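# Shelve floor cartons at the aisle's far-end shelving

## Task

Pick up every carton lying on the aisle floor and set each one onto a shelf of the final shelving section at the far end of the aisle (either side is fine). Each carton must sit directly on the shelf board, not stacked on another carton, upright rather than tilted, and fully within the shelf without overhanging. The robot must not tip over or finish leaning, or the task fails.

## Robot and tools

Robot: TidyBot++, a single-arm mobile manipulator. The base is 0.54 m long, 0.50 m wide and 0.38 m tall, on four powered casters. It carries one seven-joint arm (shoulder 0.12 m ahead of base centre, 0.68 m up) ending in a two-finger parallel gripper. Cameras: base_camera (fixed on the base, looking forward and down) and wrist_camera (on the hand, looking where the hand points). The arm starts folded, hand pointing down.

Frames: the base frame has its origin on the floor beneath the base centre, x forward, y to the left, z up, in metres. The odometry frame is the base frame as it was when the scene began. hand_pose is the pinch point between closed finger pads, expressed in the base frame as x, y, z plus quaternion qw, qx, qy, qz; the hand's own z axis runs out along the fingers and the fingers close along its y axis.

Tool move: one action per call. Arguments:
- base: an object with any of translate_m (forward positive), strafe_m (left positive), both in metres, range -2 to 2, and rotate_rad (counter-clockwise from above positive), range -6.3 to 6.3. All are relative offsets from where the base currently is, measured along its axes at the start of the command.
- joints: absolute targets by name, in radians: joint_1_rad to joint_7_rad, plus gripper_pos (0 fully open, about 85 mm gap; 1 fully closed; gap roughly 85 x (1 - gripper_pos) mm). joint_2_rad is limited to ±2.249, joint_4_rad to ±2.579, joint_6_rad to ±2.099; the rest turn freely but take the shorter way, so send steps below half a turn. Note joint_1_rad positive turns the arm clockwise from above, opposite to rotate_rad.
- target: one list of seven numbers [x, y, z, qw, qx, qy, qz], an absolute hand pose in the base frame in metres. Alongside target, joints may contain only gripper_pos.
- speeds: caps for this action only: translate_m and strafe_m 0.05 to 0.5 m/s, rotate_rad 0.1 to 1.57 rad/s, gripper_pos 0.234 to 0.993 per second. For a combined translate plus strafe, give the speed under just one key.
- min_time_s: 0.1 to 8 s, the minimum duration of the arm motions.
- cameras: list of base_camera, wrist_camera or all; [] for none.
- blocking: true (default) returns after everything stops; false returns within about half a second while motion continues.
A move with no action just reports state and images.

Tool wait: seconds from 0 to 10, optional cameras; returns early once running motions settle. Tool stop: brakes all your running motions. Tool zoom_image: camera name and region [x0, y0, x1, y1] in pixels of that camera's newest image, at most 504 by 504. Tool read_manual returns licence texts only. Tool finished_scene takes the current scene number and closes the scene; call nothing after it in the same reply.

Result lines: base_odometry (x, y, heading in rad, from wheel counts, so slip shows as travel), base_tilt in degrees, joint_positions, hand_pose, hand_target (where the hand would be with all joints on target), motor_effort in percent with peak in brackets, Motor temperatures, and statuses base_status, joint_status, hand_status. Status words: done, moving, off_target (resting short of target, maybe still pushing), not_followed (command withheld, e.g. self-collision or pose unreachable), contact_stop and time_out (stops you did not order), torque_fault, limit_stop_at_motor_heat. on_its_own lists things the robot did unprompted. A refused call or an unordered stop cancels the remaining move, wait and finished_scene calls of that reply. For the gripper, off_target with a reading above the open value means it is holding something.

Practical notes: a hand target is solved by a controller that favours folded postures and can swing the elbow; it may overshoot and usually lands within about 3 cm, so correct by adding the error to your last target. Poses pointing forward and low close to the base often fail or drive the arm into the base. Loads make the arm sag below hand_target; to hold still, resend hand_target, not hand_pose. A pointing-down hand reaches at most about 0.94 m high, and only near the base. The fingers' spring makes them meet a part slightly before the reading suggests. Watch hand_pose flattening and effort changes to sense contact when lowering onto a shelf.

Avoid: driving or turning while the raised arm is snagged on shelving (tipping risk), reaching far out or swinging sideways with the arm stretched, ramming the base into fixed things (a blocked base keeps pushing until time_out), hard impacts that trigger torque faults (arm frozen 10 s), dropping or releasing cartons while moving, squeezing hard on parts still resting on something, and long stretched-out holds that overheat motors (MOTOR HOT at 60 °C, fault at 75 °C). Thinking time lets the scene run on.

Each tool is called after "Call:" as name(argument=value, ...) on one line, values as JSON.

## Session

Call:
move(joints={"joint_6_rad": 0.5}, cameras=["all"])

Scene clock: 2.00 s.
Motor temperatures (°C): [31 30 23 26 31 35 34]
move: done
base_odometry: x=+0.000 y=+0.000 heading=+0.000
base_tilt: forward=-0.2 right=+0.7
base_status: not commanded
joint_positions: joint_1_rad=-0.026 joint_2_rad=-0.334 joint_3_rad=+3.186 joint_4_rad=-2.514 joint_5_rad=+0.014 joint_6_rad=+0.459 joint_7_rad=+1.546 gripper_pos=+0.002
joint_status: all done
motor_effort: joint_1_rad=+0(0) joint_2_rad=-6(7) joint_3_rad=+0(1) joint_4_rad=+16(17) joint_5_rad=+1(1) joint_6_rad=+8(8) joint_7_rad=+0(1)
hand_pose: x=+0.5471 y=-0.0062 z=+0.8532 quat_wxyz=(-0.006, +0.758, -0.013, +0.652)
hand_target: x=+0.5488 y=-0.0062 z=+0.8658 quat_wxyz=(-0.006, +0.744, -0.013, +0.668)
hand_status: not commanded
pictures: base_camera, wrist_camera
wrist_camera: T_world_to_cam=[[-0.02496, -0.9988, -0.04221, 0.04334], [-0.15926, 0.04565, -0.98618, 0.98436], [0.98692, -0.01789, -0.16021, -0.26455]] pos_world=[0.41895, -0.00638, 0.9302]

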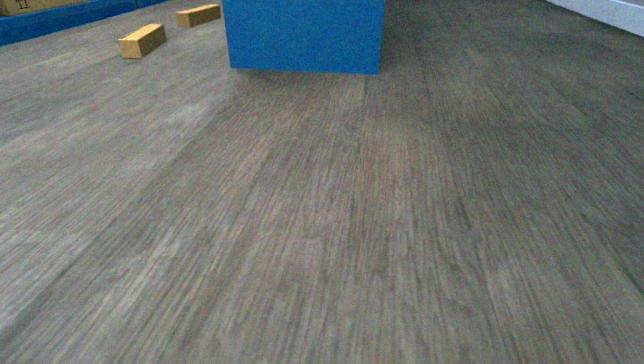

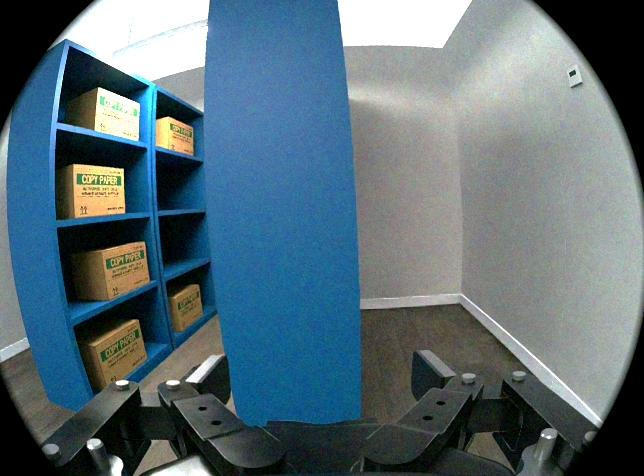

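Call:
move(base={"translate_m": 0.653, "strafe_m": 0.80, "rotate_rad": -0.064}, joints={"joint_1_rad": 0.0, "joint_2_rad": 0.93, "joint_3_rad": 3.13, "joint_4_rad": -2.03, "joint_5_rad": 0.0, "joint_6_rad": 0.30, "joint_7_rad": 1.60}, min_time_s=3, cameras=["all"])

Scene clock: 17.43 s.
move: done
base_odometry: x=+0.653 y=+0.800 heading=-0.064
base_tilt: forward=-0.2 right=+0.7
base_status: done
joint_positions: joint_1_rad=-0.008 joint_2_rad=+0.893 joint_3_rad=+3.147 joint_4_rad=-2.054 joint_5_rad=+0.014 joint_6_rad=+0.347 joint_7_rad=+1.546 gripper_pos=+0.002
joint_status: all done
motor_effort: joint_1_rad=+0(2) joint_2_rad=-32(34) joint_3_rad=+0(2) joint_4_rad=+5(17) joint_5_rad=+0(2) joint_6_rad=+4(9) joint_7_rad=+0(1)
hand_pose: x=+0.6679 y=+0.0041 z=+0.3705 quat_wxyz=(-0.002, +0.964, -0.002, +0.267)
hand_target: x=+0.6571 y=+0.0082 z=+0.3484 quat_wxyz=(-0.002, +0.971, +0.016, +0.239)
hand_status: not commanded
pictures: base_camera, wrist_camera
wrist_camera: T_world_to_cam=[[-0.02221, -0.99974, -0.00499, 0.0206], [-0.86211, 0.02168, -0.50626, 0.81885], [0.50624, -0.00694, -0.86236, 0.12015]] pos_world=[0.64557, 0.00368, 0.51827]

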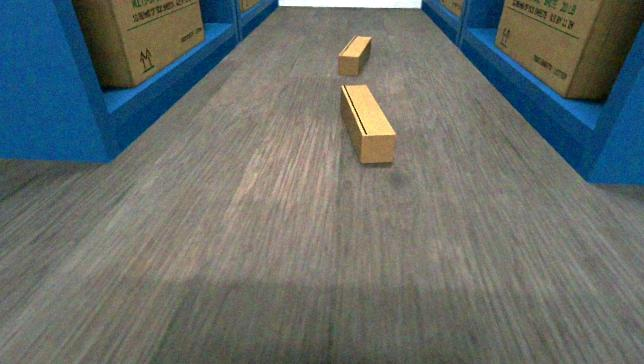

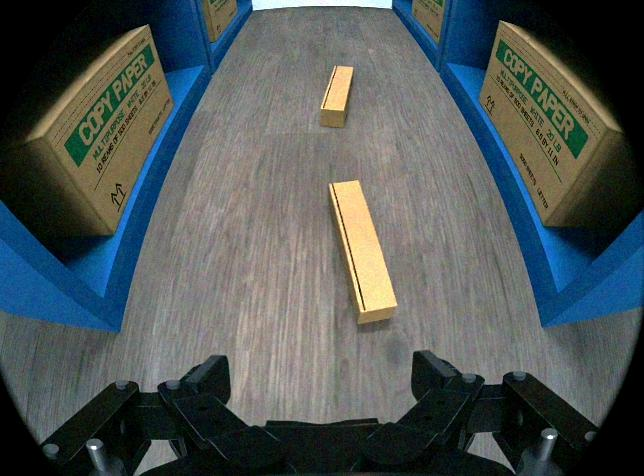

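Call:
move(base={"translate_m": 0.17, "strafe_m": -0.135}, joints={"joint_1_rad": -0.11, "joint_2_rad": 1.65, "joint_4_rad": -1.354, "joint_6_rad": 0.42, "joint_7_rad": 1.66}, min_time_s=3, cameras=["all"])

Scene clock: 39.20 s.
move: done
base_odometry: x=+0.814 y=+0.654 heading=-0.064
base_tilt: forward=-0.2 right=+0.7
base_status: done
joint_positions: joint_1_rad=-0.100 joint_2_rad=+1.608 joint_3_rad=+3.145 joint_4_rad=-1.376 joint_5_rad=+0.014 joint_6_rad=+0.379 joint_7_rad=+1.605 gripper_pos=+0.002
joint_status: all done
motor_effort: joint_1_rad=+0(4) joint_2_rad=-39(42) joint_3_rad=-1(2) joint_4_rad=+5(7) joint_5_rad=+0(1) joint_6_rad=+4(5) joint_7_rad=+0(1)
hand_pose: x=+0.7451 y=+0.0638 z=+0.0884 quat_wxyz=(-0.008, +0.961, +0.072, +0.265)
hand_target: x=+0.7416 y=+0.0766 z=+0.0732 quat_wxyz=(-0.008, +0.957, +0.094, +0.275)
hand_status: not commanded
pictures: base_camera, wrist_camera
wrist_camera: T_world_to_cam=[[0.12237, -0.99222, 0.0231, -0.03012], [-0.85643, -0.11733, -0.50275, 0.74561], [0.50155, 0.04174, -0.86412, -0.16117]] pos_world=[0.72309, 0.06432, 0.23628]

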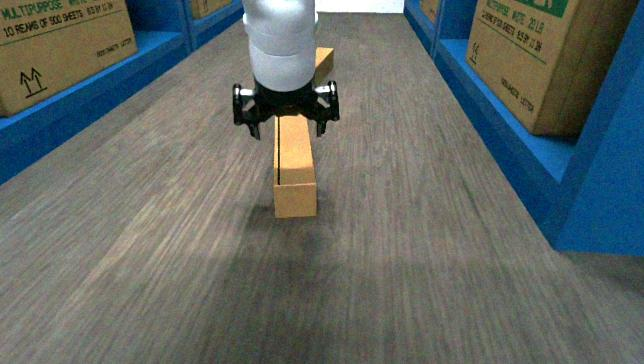

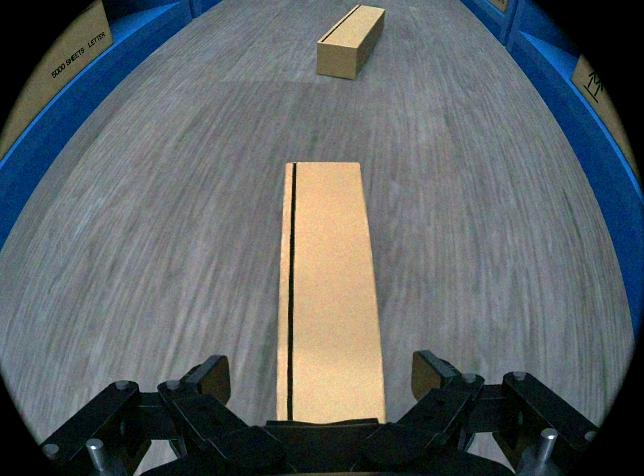

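Call:
move(joints={"joint_1_rad": -0.078, "joint_2_rad": 1.785, "joint_4_rad": -1.213}, min_time_s=2.2, cameras=["wrist_camera"])

Scene clock: 44.50 s.
move: done
base_odometry: x=+0.814 y=+0.654 heading=-0.064
base_tilt: forward=-0.2 right=+0.7
base_status: not commanded
joint_positions: joint_1_rad=-0.089 joint_2_rad=+1.736 joint_3_rad=+3.145 joint_4_rad=-1.237 joint_5_rad=+0.014 joint_6_rad=+0.380 joint_7_rad=+1.605 gripper_pos=+0.002
joint_status: all done
motor_effort: joint_1_rad=+0(1) joint_2_rad=-39(41) joint_3_rad=-1(1) joint_4_rad=+5(6) joint_5_rad=+1(1) joint_6_rad=+4(5) joint_7_rad=+0(1)
hand_pose: x=+0.7465 y=+0.0576 z=+0.0371 quat_wxyz=(-0.007, +0.960, +0.067, +0.271)
hand_target: x=+0.7390 y=+0.0558 z=+0.0183 quat_wxyz=(-0.004, +0.957, +0.077, +0.278)
hand_status: not commanded
wrist_camera: T_world_to_cam=[[0.11258, -0.99337, 0.02343, -0.02786], [-0.85204, -0.10864, -0.51209, 0.71685], [0.51123, 0.03769, -0.85862, -0.2131]] pos_world=[0.72286, 0.05823, 0.18476]

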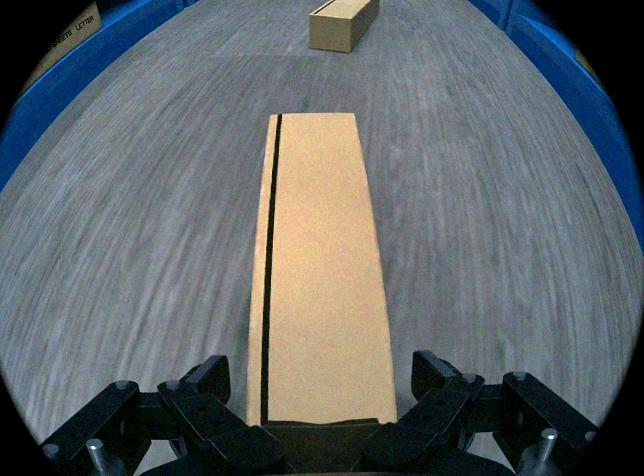

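Call:
move(joints={"gripper_pos": 0.34}, speeds={"gripper_pos": 0.234})

Call:
move(joints={"gripper_pos": 0.375}, speeds={"gripper_pos": 0.234})

Call:
move(joints={"joint_2_rad": 1.50, "joint_4_rad": -1.48}, min_time_s=2, cameras=["all"])

Scene clock: 55.83 s.
move: done
base_odometry: x=+0.814 y=+0.654 heading=-0.064
base_tilt: forward=-0.2 right=+0.7
base_status: not commanded
joint_positions: joint_1_rad=-0.089 joint_2_rad=+1.736 joint_3_rad=+3.145 joint_4_rad=-1.237 joint_5_rad=+0.014 joint_6_rad=+0.381 joint_7_rad=+1.605 gripper_pos=+0.337
joint_status: all done
motor_effort: joint_1_rad=+0(1) joint_2_rad=-38(40) joint_3_rad=-1(1) joint_4_rad=+5(5) joint_5_rad=+0(1) joint_6_rad=+4(5) joint_7_rad=+0(1)
hand_pose: x=+0.7469 y=+0.0577 z=+0.0373 quat_wxyz=(-0.007, +0.960, +0.067, +0.271)
hand_target: x=+0.7390 y=+0.0558 z=+0.0183 quat_wxyz=(-0.004, +0.957, +0.077, +0.278)
hand_status: not commanded
pictures: none

Scene clock: 57.17 s.
move: done
base_odometry: x=+0.814 y=+0.654 heading=-0.064
base_tilt: forward=-0.2 right=+0.7
base_status: not commanded
joint_positions: joint_1_rad=-0.089 joint_2_rad=+1.736 joint_3_rad=+3.145 joint_4_rad=-1.237 joint_5_rad=+0.014 joint_6_rad=+0.384 joint_7_rad=+1.605 gripper_pos=+0.373
joint_status: all done
motor_effort: joint_1_rad=+0(0) joint_2_rad=-36(39) joint_3_rad=-1(1) joint_4_rad=+5(5) joint_5_rad=+0(1) joint_6_rad=+3(4) joint_7_rad=+0(1)
hand_pose: x=+0.7476 y=+0.0578 z=+0.0378 quat_wxyz=(-0.007, +0.960, +0.067, +0.273)
hand_target: x=+0.7390 y=+0.0558 z=+0.0183 quat_wxyz=(-0.004, +0.957, +0.077, +0.278)
hand_status: not commanded
pictures: none

Scene clock: 59.50 s.
move: done
base_odometry: x=+0.814 y=+0.654 heading=-0.064
base_tilt: forward=-0.2 right=+0.7
base_status: not commanded
joint_positions: joint_1_rad=-0.089 joint_2_rad=+1.558 joint_3_rad=+3.145 joint_4_rad=-1.462 joint_5_rad=+0.014 joint_6_rad=+0.391 joint_7_rad=+1.605 gripper_pos=+0.373
joint_status: all done
motor_effort: joint_1_rad=+0(0) joint_2_rad=-39(40) joint_3_rad=-1(1) joint_4_rad=+5(6) joint_5_rad=+0(1) joint_6_rad=+5(5) joint_7_rad=+0(1)
hand_pose: x=+0.7282 y=+0.0559 z=+0.1039 quat_wxyz=(-0.006, +0.965, +0.067, +0.254)
hand_target: x=+0.7577 y=+0.0581 z=+0.1414 quat_wxyz=(-0.004, +0.955, +0.079, +0.287)
hand_status: not commanded
pictures: base_camera, wrist_camera
wrist_camera: T_world_to_cam=[[0.113, -0.99334, 0.02258, -0.02934], [-0.86948, -0.10986, -0.4816, 0.74487], [0.48087, 0.03479, -0.8761, -0.12222]] pos_world=[0.70974, 0.05694, 0.25232]

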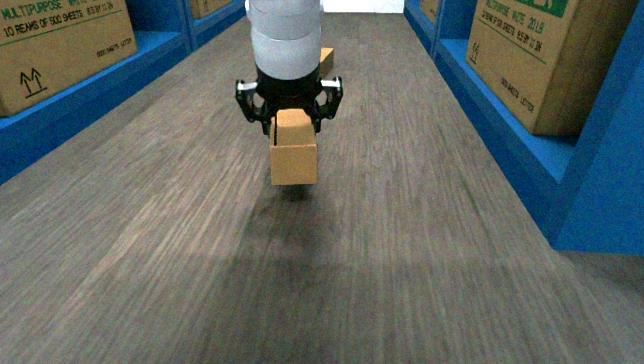

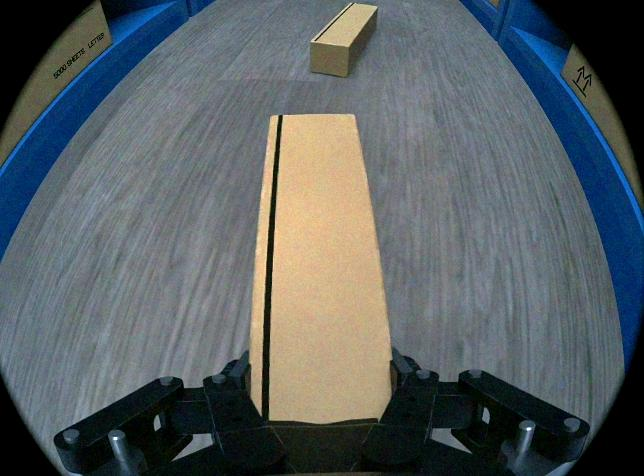

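Call:
move(joints={"joint_1_rad": 0.1, "joint_2_rad": -0.33, "joint_4_rad": -2.53, "joint_5_rad": 0.0, "joint_6_rad": -0.80}, min_time_s=3, cameras=["base_camera"])

Call:
move(joints={"joint_1_rad": 2.62}, min_time_s=2.6)

Call:
move(joints={"joint_2_rad": 0.45, "joint_4_rad": -2.5, "joint_5_rad": -2.12, "joint_6_rad": 0.60}, min_time_s=3.5, cameras=["wrist_camera"])

Scene clock: 68.00 s.
move: done
base_odometry: x=+0.814 y=+0.654 heading=-0.064
base_tilt: forward=-0.2 right=+0.6
base_status: not commanded
joint_positions: joint_1_rad=+0.088 joint_2_rad=-0.304 joint_3_rad=+3.145 joint_4_rad=-2.508 joint_5_rad=+0.014 joint_6_rad=-0.754 joint_7_rad=+1.605 gripper_pos=+0.373
joint_status: all done
motor_effort: joint_1_rad=+0(1) joint_2_rad=-3(43) joint_3_rad=+1(1) joint_4_rad=+13(14) joint_5_rad=+0(1) joint_6_rad=+2(6) joint_7_rad=+0(1)
hand_pose: x=+0.3021 y=-0.0182 z=+0.5911 quat_wxyz=(+0.011, +0.996, -0.023, +0.091)
hand_target: x=+0.2801 y=-0.0134 z=+0.5866 quat_wxyz=(+0.008, +0.997, +0.000, +0.070)
hand_status: not commanded

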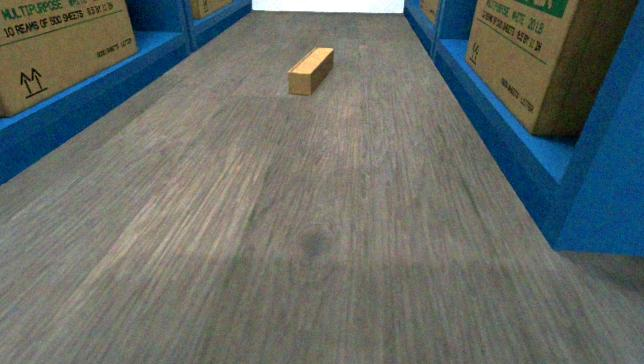

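Scene clock: 71.50 s.
move: done
base_odometry: x=+0.814 y=+0.654 heading=-0.064
base_tilt: forward=-0.2 right=+0.7
base_status: not commanded
joint_positions: joint_1_rad=+2.608 joint_2_rad=-0.304 joint_3_rad=+3.145 joint_4_rad=-2.508 joint_5_rad=+0.014 joint_6_rad=-0.758 joint_7_rad=+1.605 gripper_pos=+0.373
joint_status: all done
motor_effort: joint_1_rad=+0(1) joint_2_rad=-3(4) joint_3_rad=+0(1) joint_4_rad=+13(13) joint_5_rad=+0(1) joint_6_rad=+2(2) joint_7_rad=+0(1)
hand_pose: x=-0.0396 y=-0.0911 z=+0.5908 quat_wxyz=(+0.088, +0.282, -0.955, +0.017)
hand_target: x=-0.0197 y=-0.0829 z=+0.5866 quat_wxyz=(+0.069, +0.305, -0.950, +0.014)
hand_status: not commanded
pictures: none

Scene clock: 75.67 s.
move: done
base_odometry: x=+0.814 y=+0.654 heading=-0.064
base_tilt: forward=-0.2 right=+0.7
base_status: not commanded
joint_positions: joint_1_rad=+2.610 joint_2_rad=+0.421 joint_3_rad=+3.145 joint_4_rad=-2.508 joint_5_rad=-2.053 joint_6_rad=+0.556 joint_7_rad=+1.605 gripper_pos=+0.373
joint_status: all done
motor_effort: joint_1_rad=+0(1) joint_2_rad=-17(19) joint_3_rad=+1(1) joint_4_rad=+3(14) joint_5_rad=+1(2) joint_6_rad=+4(4) joint_7_rad=+0(1)
hand_pose: x=-0.1438 y=+0.0141 z=+0.4842 quat_wxyz=(+0.224, -0.676, -0.695, -0.094)
hand_target: x=-0.1301 y=+0.0252 z=+0.4818 quat_wxyz=(+0.220, -0.676, -0.691, -0.131)
hand_status: not commanded
wrist_camera: T_world_to_cam=[[0.98426, 0.04758, -0.17021, 0.22303], [-0.03023, -0.90356, -0.42739, 0.27086], [-0.17413, 0.4258, -0.8879, 0.5377]] pos_world=[-0.1177, 0.00517, 0.63115]

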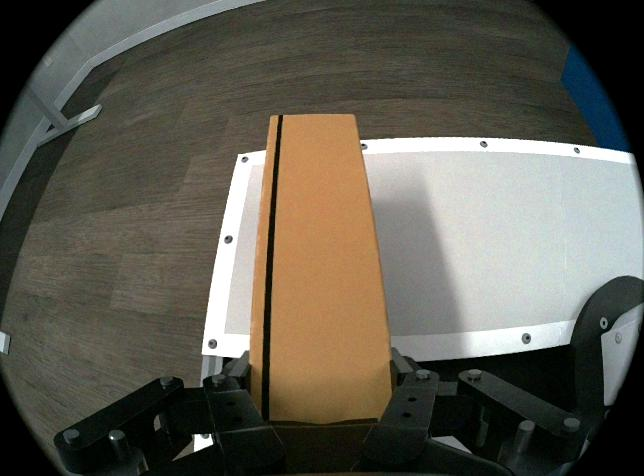

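Call:
move(joints={"joint_2_rad": 0.70, "joint_4_rad": -2.43}, min_time_s=2.5)

Call:
move(joints={"joint_2_rad": 0.74, "joint_4_rad": -2.405}, min_time_s=1.5)

Call:
move(joints={"joint_2_rad": 0.758, "joint_4_rad": -2.39}, min_time_s=1.2, cameras=["wrist_camera"])

Scene clock: 84.80 s.
move: done
base_odometry: x=+0.814 y=+0.654 heading=-0.064
base_tilt: forward=-0.3 right=+0.7
base_status: not commanded
joint_positions: joint_1_rad=+2.610 joint_2_rad=+0.665 joint_3_rad=+3.145 joint_4_rad=-2.450 joint_5_rad=-2.055 joint_6_rad=+0.557 joint_7_rad=+1.605 gripper_pos=+0.373
joint_status: all done
motor_effort: joint_1_rad=+0(1) joint_2_rad=-20(21) joint_3_rad=+1(2) joint_4_rad=-1(3) joint_5_rad=+1(1) joint_6_rad=+4(5) joint_7_rad=+0(1)
hand_pose: x=-0.1260 y=+0.0249 z=+0.4327 quat_wxyz=(+0.200, -0.656, -0.705, -0.181)
hand_target: x=-0.1160 y=+0.0328 z=+0.4303 quat_wxyz=(+0.196, -0.653, -0.700, -0.214)
hand_status: not commanded
pictures: none

Scene clock: 86.60 s.
move: done
base_odometry: x=+0.814 y=+0.654 heading=-0.064
base_tilt: forward=-0.2 right=+0.7
base_status: not commanded
joint_positions: joint_1_rad=+2.610 joint_2_rad=+0.700 joint_3_rad=+3.145 joint_4_rad=-2.427 joint_5_rad=-2.055 joint_6_rad=+0.563 joint_7_rad=+1.605 gripper_pos=+0.373
joint_status: all done
motor_effort: joint_1_rad=+0(0) joint_2_rad=-21(22) joint_3_rad=+1(1) joint_4_rad=-1(2) joint_5_rad=+0(1) joint_6_rad=+4(5) joint_7_rad=+0(1)
hand_pose: x=-0.1300 y=+0.0242 z=+0.4251 quat_wxyz=(+0.200, -0.653, -0.705, -0.189)
hand_target: x=-0.1195 y=+0.0307 z=+0.4205 quat_wxyz=(+0.193, -0.651, -0.700, -0.220)
hand_status: not commanded
pictures: none

Scene clock: 88.07 s.
move: done
base_odometry: x=+0.814 y=+0.654 heading=-0.064
base_tilt: forward=-0.2 right=+0.7
base_status: not commanded
joint_positions: joint_1_rad=+2.610 joint_2_rad=+0.708 joint_3_rad=+3.145 joint_4_rad=-2.419 joint_5_rad=-2.058 joint_6_rad=+0.574 joint_7_rad=+1.607 gripper_pos=+0.373
joint_status: all done
motor_effort: joint_1_rad=+1(1) joint_2_rad=-19(22) joint_3_rad=+1(1) joint_4_rad=+0(1) joint_5_rad=+1(1) joint_6_rad=+2(4) joint_7_rad=+0(0)
hand_pose: x=-0.1316 y=+0.0259 z=+0.4248 quat_wxyz=(+0.204, -0.653, -0.703, -0.193)
hand_target: x=-0.1227 y=+0.0287 z=+0.4156 quat_wxyz=(+0.193, -0.651, -0.700, -0.222)
hand_status: not commanded
wrist_camera: T_world_to_cam=[[0.99863, 0.05198, 0.00537, 0.12757], [0.04692, -0.84682, -0.5298, 0.30865], [-0.02299, 0.52933, -0.8481, 0.48236]] pos_world=[-0.13079, -0.00059, 0.57193]

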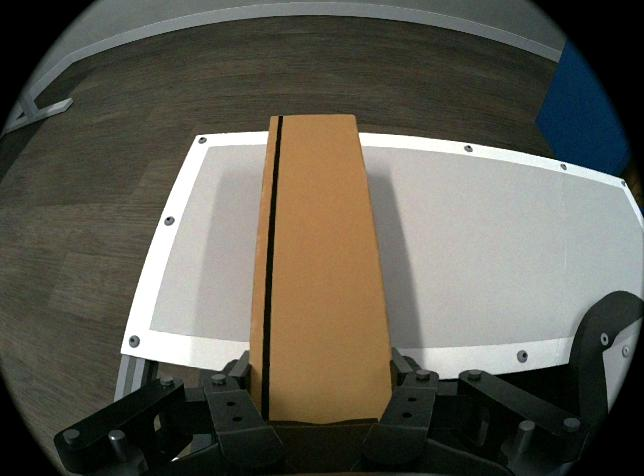

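Call:
move(joints={"gripper_pos": 0.31}, speeds={"gripper_pos": 0.234})

Call:
move(joints={"gripper_pos": 0.0}, speeds={"gripper_pos": 0.5}, cameras=["wrist_camera"])

Call:
move(joints={"joint_2_rad": 0.56, "joint_4_rad": -2.50}, min_time_s=1.8, cameras=["wrist_camera"])

Call:
move(joints={"joint_2_rad": -0.30, "joint_4_rad": -2.52, "joint_5_rad": 0.0, "joint_6_rad": -0.80}, min_time_s=2.5, cameras=["wrist_camera"])

Scene clock: 92.63 s.
move: done
base_odometry: x=+0.814 y=+0.654 heading=-0.064
base_tilt: forward=-0.2 right=+0.7
base_status: not commanded
joint_positions: joint_1_rad=+2.610 joint_2_rad=+0.717 joint_3_rad=+3.145 joint_4_rad=-2.413 joint_5_rad=-2.058 joint_6_rad=+0.575 joint_7_rad=+1.607 gripper_pos=+0.311
joint_status: all done
motor_effort: joint_1_rad=+0(0) joint_2_rad=-21(21) joint_3_rad=+0(1) joint_4_rad=-1(1) joint_5_rad=+0(1) joint_6_rad=+3(4) joint_7_rad=+0(0)
hand_pose: x=-0.1324 y=+0.0258 z=+0.4227 quat_wxyz=(+0.203, -0.653, -0.703, -0.195)
hand_target: x=-0.1227 y=+0.0287 z=+0.4156 quat_wxyz=(+0.193, -0.651, -0.700, -0.222)
hand_status: not commanded
pictures: none

Scene clock: 93.87 s.
move: done
base_odometry: x=+0.814 y=+0.654 heading=-0.064
base_tilt: forward=-0.2 right=+0.7
base_status: not commanded
joint_positions: joint_1_rad=+2.610 joint_2_rad=+0.720 joint_3_rad=+3.145 joint_4_rad=-2.410 joint_5_rad=-2.058 joint_6_rad=+0.575 joint_7_rad=+1.607 gripper_pos=+0.002
joint_status: all done
motor_effort: joint_1_rad=+0(1) joint_2_rad=-22(22) joint_3_rad=+1(2) joint_4_rad=-1(1) joint_5_rad=+0(1) joint_6_rad=+4(5) joint_7_rad=+0(0)
hand_pose: x=-0.1335 y=+0.0251 z=+0.4218 quat_wxyz=(+0.203, -0.653, -0.703, -0.195)
hand_target: x=-0.1227 y=+0.0287 z=+0.4156 quat_wxyz=(+0.193, -0.651, -0.700, -0.222)
hand_status: not commanded
wrist_camera: T_world_to_cam=[[0.99863, 0.05171, 0.00816, 0.12835], [0.04813, -0.84557, -0.53169, 0.3075], [-0.02059, 0.53136, -0.8469, 0.47984]] pos_world=[-0.13309, -0.00159, 0.56883]

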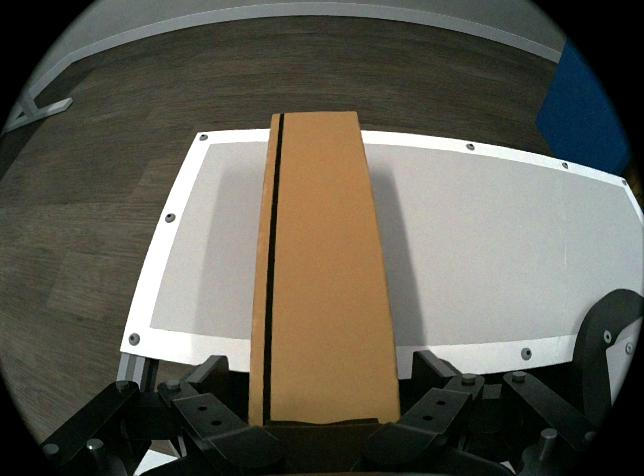

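Scene clock: 95.97 s.
move: done
base_odometry: x=+0.814 y=+0.654 heading=-0.064
base_tilt: forward=-0.2 right=+0.7
base_status: not commanded
joint_positions: joint_1_rad=+2.610 joint_2_rad=+0.601 joint_3_rad=+3.145 joint_4_rad=-2.480 joint_5_rad=-2.058 joint_6_rad=+0.575 joint_7_rad=+1.607 gripper_pos=+0.002
joint_status: all done
motor_effort: joint_1_rad=+0(0) joint_2_rad=-20(23) joint_3_rad=+1(2) joint_4_rad=+0(2) joint_5_rad=+1(1) joint_6_rad=+4(5) joint_7_rad=+0(1)
hand_pose: x=-0.1234 y=+0.0310 z=+0.4496 quat_wxyz=(+0.210, -0.659, -0.701, -0.173)
hand_target: x=-0.1100 y=+0.0368 z=+0.4606 quat_wxyz=(+0.206, -0.663, -0.697, -0.181)
hand_status: not commanded
wrist_camera: T_world_to_cam=[[0.99809, 0.05123, -0.03437, 0.1368], [0.02642, -0.85837, -0.51235, 0.31579], [-0.05575, 0.51047, -0.85809, 0.50189]] pos_world=[-0.1169, 0.00786, 0.59716]

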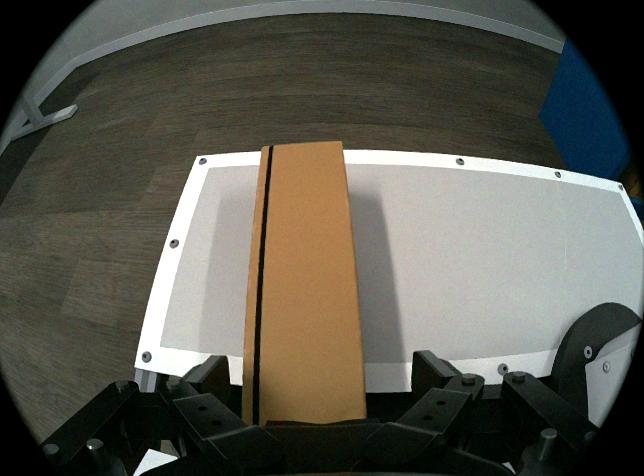

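Scene clock: 99.17 s.
move: done
base_odometry: x=+0.814 y=+0.654 heading=-0.064
base_tilt: forward=-0.2 right=+0.7
base_status: not commanded
joint_positions: joint_1_rad=+2.610 joint_2_rad=-0.275 joint_3_rad=+3.145 joint_4_rad=-2.497 joint_5_rad=-0.068 joint_6_rad=-0.756 joint_7_rad=+1.607 gripper_pos=+0.002
joint_status: all done
motor_effort: joint_1_rad=+0(1) joint_2_rad=-4(21) joint_3_rad=+1(1) joint_4_rad=+12(13) joint_5_rad=+0(2) joint_6_rad=+1(5) joint_7_rad=+0(1)
hand_pose: x=-0.0344 y=-0.1080 z=+0.5896 quat_wxyz=(+0.073, +0.256, -0.963, +0.045)
hand_target: x=-0.0215 y=-0.0840 z=+0.5847 quat_wxyz=(+0.060, +0.305, -0.950, +0.012)
hand_status: not commanded
wrist_camera: T_world_to_cam=[[-0.48265, 0.87484, -0.04124, 0.10192], [0.86837, 0.47189, -0.15251, 0.22627], [-0.11396, -0.10942, -0.98744, 0.70523]] pos_world=[-0.06693, -0.11877, 0.73508]

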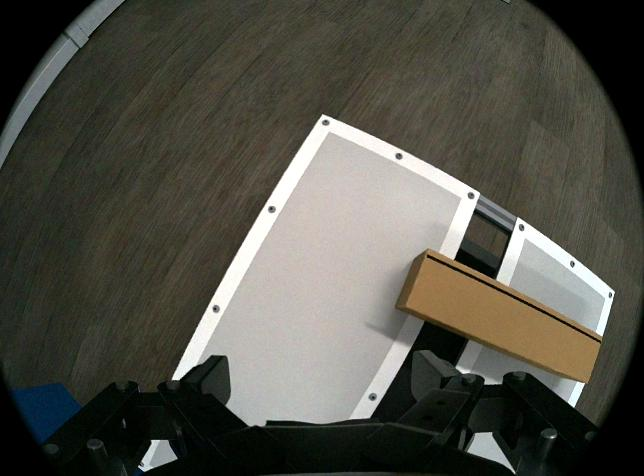

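Call:
move(base={"translate_m": 0.507, "strafe_m": 0.17}, joints={"joint_1_rad": 0.134, "joint_7_rad": 1.69}, speeds={"translate_m": 0.3}, min_time_s=2.6, cameras=["base_camera"])

Scene clock: 107.47 s.
move: done
base_odometry: x=+1.331 y=+0.792 heading=-0.064
base_tilt: forward=-0.2 right=+0.6
base_status: done
joint_positions: joint_1_rad=+0.146 joint_2_rad=-0.276 joint_3_rad=+3.144 joint_4_rad=-2.498 joint_5_rad=-0.064 joint_6_rad=-0.760 joint_7_rad=+1.635 gripper_pos=+0.002
joint_status: all done
motor_effort: joint_1_rad=+0(2) joint_2_rad=-4(5) joint_3_rad=+1(1) joint_4_rad=+12(12) joint_5_rad=+0(1) joint_6_rad=+1(1) joint_7_rad=+0(1)
hand_pose: x=+0.3046 y=-0.0125 z=+0.5894 quat_wxyz=(-0.015, +0.994, -0.063, +0.082)
hand_target: x=+0.2816 y=-0.0191 z=+0.5847 quat_wxyz=(+0.009, +0.998, -0.002, +0.060)
hand_status: not commanded

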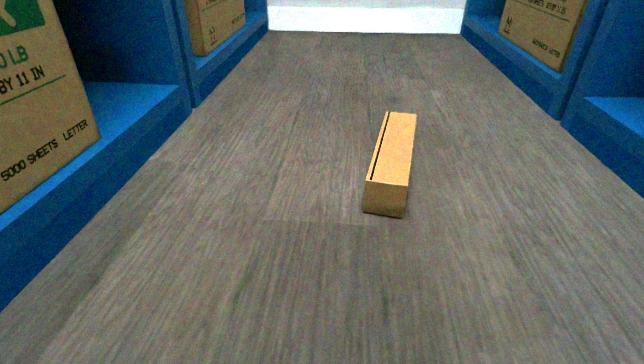

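Call:
move(joints={"joint_2_rad": 1.672, "joint_4_rad": -1.288, "joint_6_rad": 0.385}, min_time_s=3.2, cameras=["wrist_camera"])

Scene clock: 119.87 s.
move: done
base_odometry: x=+1.331 y=+0.792 heading=-0.064
base_tilt: forward=-0.2 right=+0.6
base_status: not commanded
joint_positions: joint_1_rad=+0.146 joint_2_rad=+1.629 joint_3_rad=+3.144 joint_4_rad=-1.313 joint_5_rad=-0.064 joint_6_rad=+0.342 joint_7_rad=+1.635 gripper_pos=+0.002
joint_status: all done
motor_effort: joint_1_rad=+0(1) joint_2_rad=-40(43) joint_3_rad=+0(1) joint_4_rad=+5(13) joint_5_rad=+1(1) joint_6_rad=+4(5) joint_7_rad=+0(1)
hand_pose: x=+0.7537 y=-0.0996 z=+0.0822 quat_wxyz=(+0.031, +0.961, -0.071, +0.265)
hand_target: x=+0.7568 y=-0.0782 z=+0.0677 quat_wxyz=(+0.030, +0.960, -0.009, +0.278)
hand_status: not commanded
wrist_camera: T_world_to_cam=[[-0.17245, -0.98476, 0.0227, 0.02985], [-0.85159, 0.13747, -0.50586, 0.75268], [0.49503, -0.10657, -0.86232, -0.17407]] pos_world=[0.73229, -0.09263, 0.22997]

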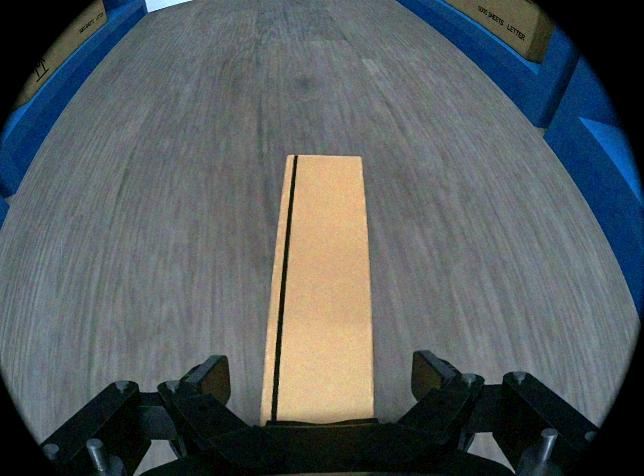

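Call:
move(joints={"joint_2_rad": 1.782, "joint_4_rad": -1.175}, min_time_s=2.2, cameras=["wrist_camera"])

Call:
move(joints={"gripper_pos": 0.34}, speeds={"gripper_pos": 0.234})

Call:
move(joints={"gripper_pos": 0.375}, speeds={"gripper_pos": 0.234})

Call:
move(joints={"joint_2_rad": 1.52, "joint_4_rad": -1.45}, min_time_s=2, cameras=["all"])

Scene clock: 125.67 s.
move: done
base_odometry: x=+1.331 y=+0.792 heading=-0.064
base_tilt: forward=-0.1 right=+0.7
base_status: not commanded
joint_positions: joint_1_rad=+0.146 joint_2_rad=+1.732 joint_3_rad=+3.144 joint_4_rad=-1.200 joint_5_rad=-0.064 joint_6_rad=+0.344 joint_7_rad=+1.635 gripper_pos=+0.002
joint_status: all done
motor_effort: joint_1_rad=+0(0) joint_2_rad=-40(41) joint_3_rad=-1(1) joint_4_rad=+5(6) joint_5_rad=+0(1) joint_6_rad=+4(5) joint_7_rad=+0(1)
hand_pose: x=+0.7556 y=-0.0999 z=+0.0420 quat_wxyz=(+0.032, +0.959, -0.071, +0.271)
hand_target: x=+0.7513 y=-0.0779 z=+0.0226 quat_wxyz=(+0.030, +0.960, -0.010, +0.279)
hand_status: not commanded
wrist_camera: T_world_to_cam=[[-0.1726, -0.98474, 0.02246, 0.03094], [-0.84526, 0.13637, -0.51666, 0.72961], [0.50571, -0.10816, -0.85589, -0.21815]] pos_world=[0.73237, -0.09262, 0.18956]

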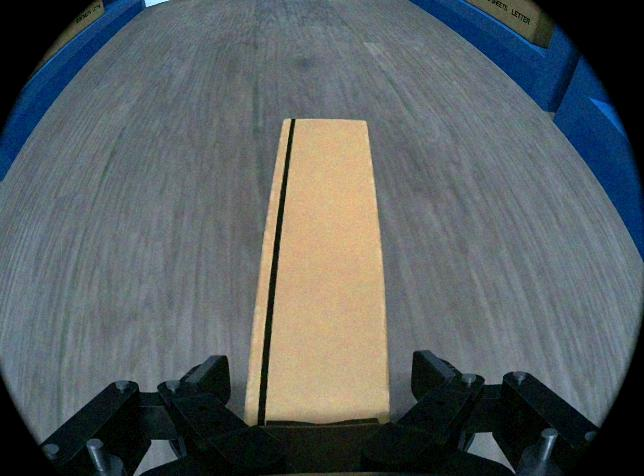

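Scene clock: 127.97 s.
move: done
base_odometry: x=+1.331 y=+0.792 heading=-0.064
base_tilt: forward=-0.2 right=+0.7
base_status: not commanded
joint_positions: joint_1_rad=+0.145 joint_2_rad=+1.732 joint_3_rad=+3.144 joint_4_rad=-1.200 joint_5_rad=-0.064 joint_6_rad=+0.346 joint_7_rad=+1.635 gripper_pos=+0.337
joint_status: all done
motor_effort: joint_1_rad=+0(1) joint_2_rad=-39(40) joint_3_rad=-1(1) joint_4_rad=+6(6) joint_5_rad=+0(1) joint_6_rad=+4(5) joint_7_rad=+0(1)
hand_pose: x=+0.7562 y=-0.0999 z=+0.0424 quat_wxyz=(+0.032, +0.959, -0.070, +0.272)
hand_target: x=+0.7513 y=-0.0779 z=+0.0226 quat_wxyz=(+0.030, +0.960, -0.010, +0.279)
hand_status: not commanded
pictures: none

Scene clock: 129.23 s.
move: done
base_odometry: x=+1.331 y=+0.792 heading=-0.064
base_tilt: forward=-0.2 right=+0.7
base_status: not commanded
joint_positions: joint_1_rad=+0.145 joint_2_rad=+1.732 joint_3_rad=+3.144 joint_4_rad=-1.200 joint_5_rad=-0.064 joint_6_rad=+0.349 joint_7_rad=+1.635 gripper_pos=+0.369
joint_status: all done
motor_effort: joint_1_rad=+0(1) joint_2_rad=-37(39) joint_3_rad=-1(1) joint_4_rad=+6(6) joint_5_rad=+1(1) joint_6_rad=+4(4) joint_7_rad=+0(1)
hand_pose: x=+0.7569 y=-0.1000 z=+0.0428 quat_wxyz=(+0.032, +0.959, -0.070, +0.274)
hand_target: x=+0.7513 y=-0.0779 z=+0.0226 quat_wxyz=(+0.030, +0.960, -0.010, +0.279)
hand_status: not commanded
pictures: none

Scene clock: 131.57 s.
move: done
base_odometry: x=+1.331 y=+0.792 heading=-0.064
base_tilt: forward=-0.2 right=+0.7
base_status: not commanded
joint_positions: joint_1_rad=+0.145 joint_2_rad=+1.577 joint_3_rad=+3.144 joint_4_rad=-1.432 joint_5_rad=-0.064 joint_6_rad=+0.359 joint_7_rad=+1.635 gripper_pos=+0.369
joint_status: all done
motor_effort: joint_1_rad=+0(1) joint_2_rad=-39(40) joint_3_rad=-1(1) joint_4_rad=+5(6) joint_5_rad=+1(1) joint_6_rad=+4(4) joint_7_rad=+0(1)
hand_pose: x=+0.7208 y=-0.0950 z=+0.0932 quat_wxyz=(+0.030, +0.967, -0.071, +0.242)
hand_target: x=+0.7527 y=-0.0772 z=+0.1293 quat_wxyz=(+0.029, +0.961, -0.008, +0.273)
hand_status: not commanded
pictures: base_camera, wrist_camera
wrist_camera: T_world_to_cam=[[-0.17092, -0.98496, 0.02538, 0.02703], [-0.87547, 0.14, -0.46255, 0.74297], [0.45204, -0.10128, -0.88623, -0.114]] pos_world=[0.7066, -0.08894, 0.24195]

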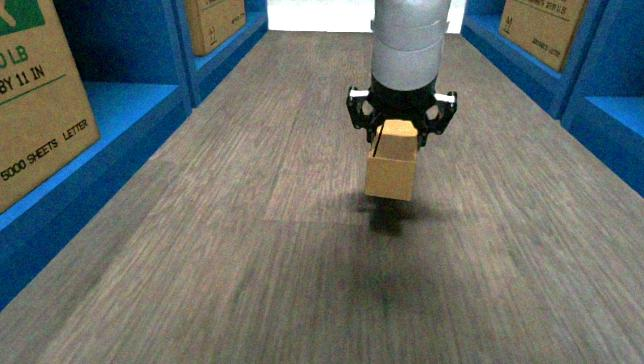

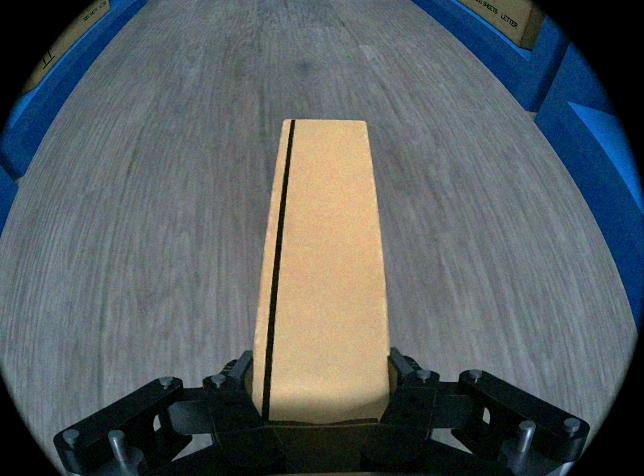

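Call:
move(base={"strafe_m": -0.035, "rotate_rad": -0.025}, joints={"joint_1_rad": 0.0, "joint_2_rad": -0.33, "joint_4_rad": -2.53, "joint_6_rad": -0.80, "joint_7_rad": 1.571}, min_time_s=3, cameras=["base_camera"])

Scene clock: 154.80 s.
move: done
base_odometry: x=+1.329 y=+0.757 heading=-0.089
base_tilt: forward=-0.2 right=+0.7
base_status: done
joint_positions: joint_1_rad=+0.012 joint_2_rad=-0.304 joint_3_rad=+3.140 joint_4_rad=-2.508 joint_5_rad=-0.063 joint_6_rad=-0.754 joint_7_rad=+1.626 gripper_pos=+0.369
joint_status: all done
motor_effort: joint_1_rad=+0(4) joint_2_rad=-3(43) joint_3_rad=+0(3) joint_4_rad=+13(13) joint_5_rad=+0(1) joint_6_rad=+1(5) joint_7_rad=+0(1)
hand_pose: x=+0.3037 y=+0.0127 z=+0.5917 quat_wxyz=(-0.020, +0.996, +0.001, +0.092)
hand_target: x=+0.2806 y=+0.0028 z=+0.5866 quat_wxyz=(+0.001, +0.997, +0.006, +0.071)
hand_status: not commanded

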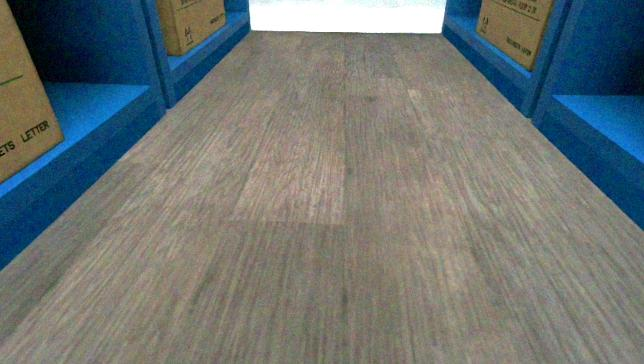

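Call:
move(base={"translate_m": 1.26}, joints={"joint_1_rad": -1.571}, speeds={"translate_m": 0.35}, min_time_s=3, cameras=["all"])

Scene clock: 164.63 s.
move: done
base_odometry: x=+2.584 y=+0.645 heading=-0.089
base_tilt: forward=-0.2 right=+0.7
base_status: done
joint_positions: joint_1_rad=-1.560 joint_2_rad=-0.309 joint_3_rad=+3.140 joint_4_rad=-2.510 joint_5_rad=-0.061 joint_6_rad=-0.762 joint_7_rad=+1.626 gripper_pos=+0.369
joint_status: all done
motor_effort: joint_1_rad=+0(1) joint_2_rad=-3(4) joint_3_rad=+1(1) joint_4_rad=+13(14) joint_5_rad=+0(1) joint_6_rad=+2(3) joint_7_rad=+0(1)
hand_pose: x=+0.1063 y=+0.1816 z=+0.5913 quat_wxyz=(-0.078, +0.702, +0.706, +0.050)
hand_target: x=+0.1162 y=+0.1616 z=+0.5866 quat_wxyz=(-0.049, +0.701, +0.709, +0.051)
hand_status: not commanded
pictures: base_camera, wrist_camera
wrist_camera: T_world_to_cam=[[0.99945, -0.01012, -0.03155, -0.08603], [-0.01529, -0.9856, -0.1684, 0.33576], [-0.02939, 0.16879, -0.98521, 0.6939]] pos_world=[0.11152, 0.21294, 0.73747]

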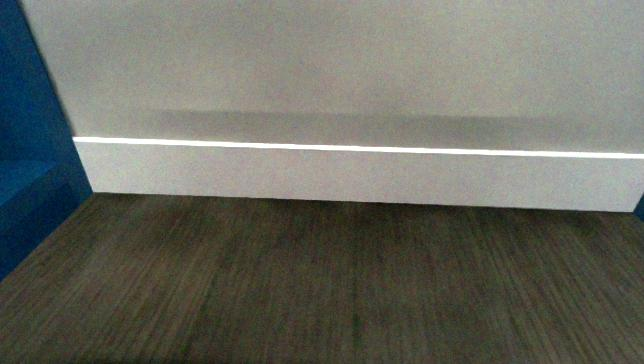

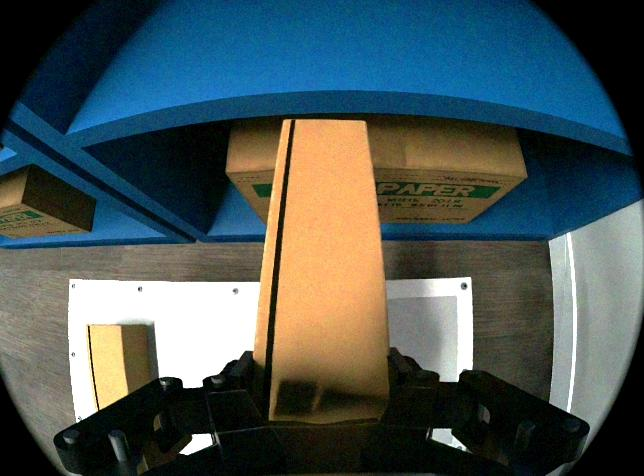

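Call:
zoom_image(camera="wrist_camera", region=[140, 0, 640, 260])

Scaled by 1.008.

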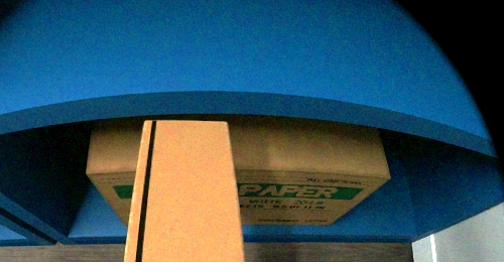

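Call:
move(base={"strafe_m": -0.045}, joints={"joint_2_rad": -0.65, "joint_4_rad": -2.42}, min_time_s=1.6, cameras=["wrist_camera"])

Call:
move(joints={"joint_2_rad": -0.03, "joint_4_rad": -2.18, "joint_6_rad": -0.375}, min_time_s=2.5, cameras=["wrist_camera"])

Scene clock: 187.43 s.
move: done
base_odometry: x=+2.580 y=+0.600 heading=-0.089
base_tilt: forward=-0.2 right=+0.7
base_status: done
joint_positions: joint_1_rad=-1.560 joint_2_rad=-0.628 joint_3_rad=+3.140 joint_4_rad=-2.453 joint_5_rad=-0.061 joint_6_rad=-0.766 joint_7_rad=+1.626 gripper_pos=+0.369
joint_status: all done
motor_effort: joint_1_rad=+0(1) joint_2_rad=+2(5) joint_3_rad=+1(1) joint_4_rad=+16(17) joint_5_rad=+0(0) joint_6_rad=+5(5) joint_7_rad=+0(1)
hand_pose: x=+0.1067 y=+0.2203 z=+0.6785 quat_wxyz=(-0.205, +0.676, +0.685, +0.181)
hand_target: x=+0.1155 y=+0.2218 z=+0.6926 quat_wxyz=(-0.198, +0.674, +0.682, +0.201)
hand_status: not commanded
wrist_camera: T_world_to_cam=[[0.99958, 0.00161, -0.02902, -0.08751], [-0.01358, -0.85685, -0.51538, 0.59543], [-0.02569, 0.51556, -0.85647, 0.60903]] pos_world=[0.11121, 0.19634, 0.82595]

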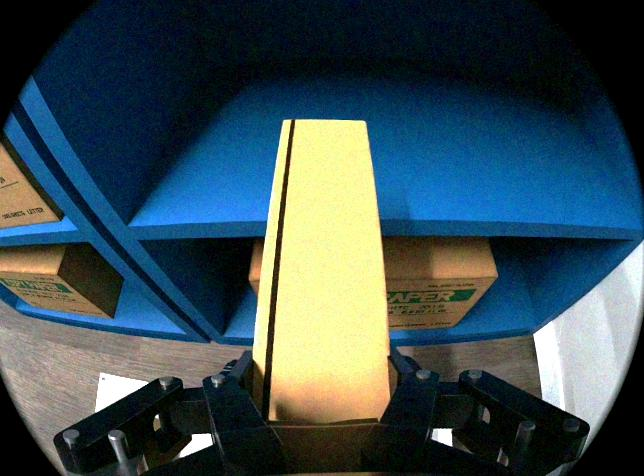

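Scene clock: 190.23 s.
move: done
base_odometry: x=+2.580 y=+0.600 heading=-0.089
base_tilt: forward=-0.2 right=+0.7
base_status: not commanded
joint_positions: joint_1_rad=-1.560 joint_2_rad=-0.055 joint_3_rad=+3.140 joint_4_rad=-2.212 joint_5_rad=-0.061 joint_6_rad=-0.420 joint_7_rad=+1.626 gripper_pos=+0.369
joint_status: all done
motor_effort: joint_1_rad=+0(0) joint_2_rad=-14(15) joint_3_rad=+0(1) joint_4_rad=+14(18) joint_5_rad=+0(0) joint_6_rad=+5(6) joint_7_rad=+0(1)
hand_pose: x=+0.1138 y=+0.4055 z=+0.6651 quat_wxyz=(-0.205, +0.680, +0.678, +0.190)
hand_target: x=+0.1126 y=+0.4303 z=+0.6764 quat_wxyz=(-0.216, +0.670, +0.678, +0.213)
hand_status: not commanded
wrist_camera: T_world_to_cam=[[0.99963, -0.01697, -0.02128, -0.09299], [-0.02563, -0.84993, -0.52627, 0.75315], [-0.00915, 0.52662, -0.85005, 0.49168]] pos_world=[0.11676, 0.37962, 0.81234]

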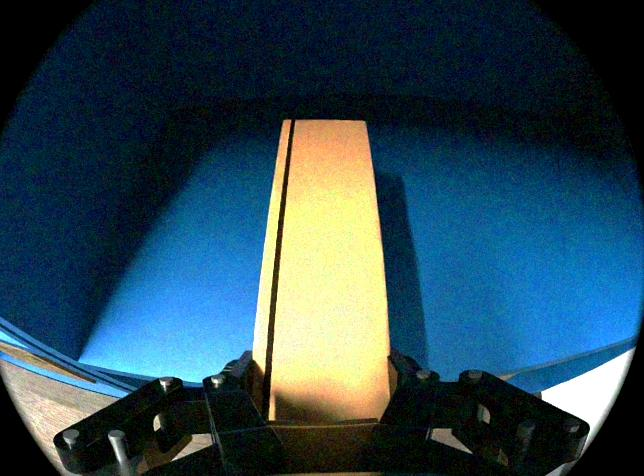

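Call:
move(joints={"joint_2_rad": 0.384, "joint_4_rad": -1.889, "joint_6_rad": -0.269}, min_time_s=2.5)

Call:
move(joints={"joint_2_rad": 0.424, "joint_4_rad": -1.982, "joint_6_rad": -0.198}, min_time_s=1.5, cameras=["wrist_camera"])

Scene clock: 200.30 s.
move: done
base_odometry: x=+2.580 y=+0.600 heading=-0.089
base_tilt: forward=-0.2 right=+0.6
base_status: not commanded
joint_positions: joint_1_rad=-1.560 joint_2_rad=+0.350 joint_3_rad=+3.140 joint_4_rad=-1.920 joint_5_rad=-0.061 joint_6_rad=-0.312 joint_7_rad=+1.626 gripper_pos=+0.369
joint_status: all done
motor_effort: joint_1_rad=+0(0) joint_2_rad=-26(28) joint_3_rad=+0(1) joint_4_rad=+14(15) joint_5_rad=+0(1) joint_6_rad=+4(6) joint_7_rad=+0(1)
hand_pose: x=+0.1171 y=+0.5502 z=+0.6110 quat_wxyz=(-0.201, +0.682, +0.677, +0.190)
hand_target: x=+0.1111 y=+0.5731 z=+0.6119 quat_wxyz=(-0.211, +0.672, +0.679, +0.206)
hand_status: not commanded
pictures: none

Scene clock: 202.10 s.
move: done
base_odometry: x=+2.580 y=+0.600 heading=-0.089
base_tilt: forward=-0.2 right=+0.7
base_status: not commanded
joint_positions: joint_1_rad=-1.560 joint_2_rad=+0.385 joint_3_rad=+3.140 joint_4_rad=-1.959 joint_5_rad=-0.061 joint_6_rad=-0.242 joint_7_rad=+1.626 gripper_pos=+0.369
joint_status: all done
motor_effort: joint_1_rad=+0(1) joint_2_rad=-27(28) joint_3_rad=+0(1) joint_4_rad=+13(14) joint_5_rad=+0(1) joint_6_rad=+4(5) joint_7_rad=+0(0)
hand_pose: x=+0.1184 y=+0.5473 z=+0.5878 quat_wxyz=(-0.199, +0.683, +0.677, +0.189)
hand_target: x=+0.1112 y=+0.5433 z=+0.5649 quat_wxyz=(-0.190, +0.678, +0.685, +0.185)
hand_status: not commanded
wrist_camera: T_world_to_cam=[[0.99956, -0.02563, -0.01501, -0.09564], [-0.0297, -0.85459, -0.51845, 0.83148], [0.00046, 0.51866, -0.85498, 0.35745]] pos_world=[0.12014, 0.52274, 0.73525]

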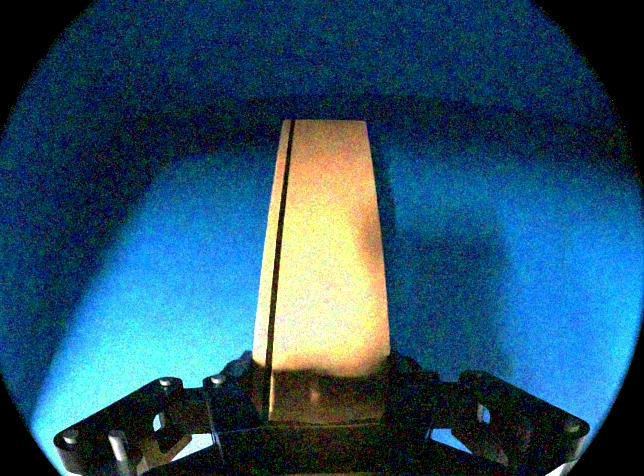

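Call:
move(joints={"joint_2_rad": 0.438, "joint_4_rad": -1.994, "joint_6_rad": -0.172}, min_time_s=1.0)

Call:
move(joints={"joint_2_rad": 0.451, "joint_4_rad": -2.005, "joint_6_rad": -0.148}, min_time_s=1.0)

Call:
move(joints={"joint_2_rad": 0.461, "joint_4_rad": -2.013, "joint_6_rad": -0.130}, min_time_s=1.0)

Scene clock: 207.60 s.
move: done
base_odometry: x=+2.580 y=+0.600 heading=-0.089
base_tilt: forward=-0.2 right=+0.7
base_status: not commanded
joint_positions: joint_1_rad=-1.560 joint_2_rad=+0.398 joint_3_rad=+3.140 joint_4_rad=-1.969 joint_5_rad=-0.061 joint_6_rad=-0.216 joint_7_rad=+1.626 gripper_pos=+0.369
joint_status: all done
motor_effort: joint_1_rad=+0(0) joint_2_rad=-27(28) joint_3_rad=+0(1) joint_4_rad=+13(14) joint_5_rad=+1(1) joint_6_rad=+4(5) joint_7_rad=+0(0)
hand_pose: x=+0.1188 y=+0.5480 z=+0.5813 quat_wxyz=(-0.199, +0.683, +0.676, +0.191)
hand_target: x=+0.1112 y=+0.5425 z=+0.5571 quat_wxyz=(-0.190, +0.678, +0.685, +0.185)
hand_status: not commanded
pictures: none

Scene clock: 208.90 s.
move: done
base_odometry: x=+2.580 y=+0.600 heading=-0.089
base_tilt: forward=-0.2 right=+0.7
base_status: not commanded
joint_positions: joint_1_rad=-1.560 joint_2_rad=+0.406 joint_3_rad=+3.140 joint_4_rad=-1.978 joint_5_rad=-0.061 joint_6_rad=-0.192 joint_7_rad=+1.626 gripper_pos=+0.369
joint_status: all done
motor_effort: joint_1_rad=+0(1) joint_2_rad=-26(28) joint_3_rad=+0(1) joint_4_rad=+12(13) joint_5_rad=+0(0) joint_6_rad=+5(5) joint_7_rad=+0(0)
hand_pose: x=+0.1193 y=+0.5491 z=+0.5774 quat_wxyz=(-0.201, +0.683, +0.675, +0.194)
hand_target: x=+0.1112 y=+0.5417 z=+0.5499 quat_wxyz=(-0.190, +0.678, +0.685, +0.185)
hand_status: not commanded
pictures: none

Scene clock: 210.20 s.
move: done
base_odometry: x=+2.580 y=+0.600 heading=-0.089
base_tilt: forward=-0.3 right=+0.7
base_status: not commanded
joint_positions: joint_1_rad=-1.560 joint_2_rad=+0.408 joint_3_rad=+3.140 joint_4_rad=-1.983 joint_5_rad=-0.061 joint_6_rad=-0.173 joint_7_rad=+1.626 gripper_pos=+0.369
joint_status: all done
motor_effort: joint_1_rad=+0(0) joint_2_rad=-26(27) joint_3_rad=+0(1) joint_4_rad=+11(13) joint_5_rad=+0(0) joint_6_rad=+5(5) joint_7_rad=+0(1)
hand_pose: x=+0.1197 y=+0.5512 z=+0.5771 quat_wxyz=(-0.205, +0.682, +0.674, +0.198)
hand_target: x=+0.1112 y=+0.5410 z=+0.5445 quat_wxyz=(-0.191, +0.679, +0.685, +0.185)
hand_status: not commanded
pictures: none


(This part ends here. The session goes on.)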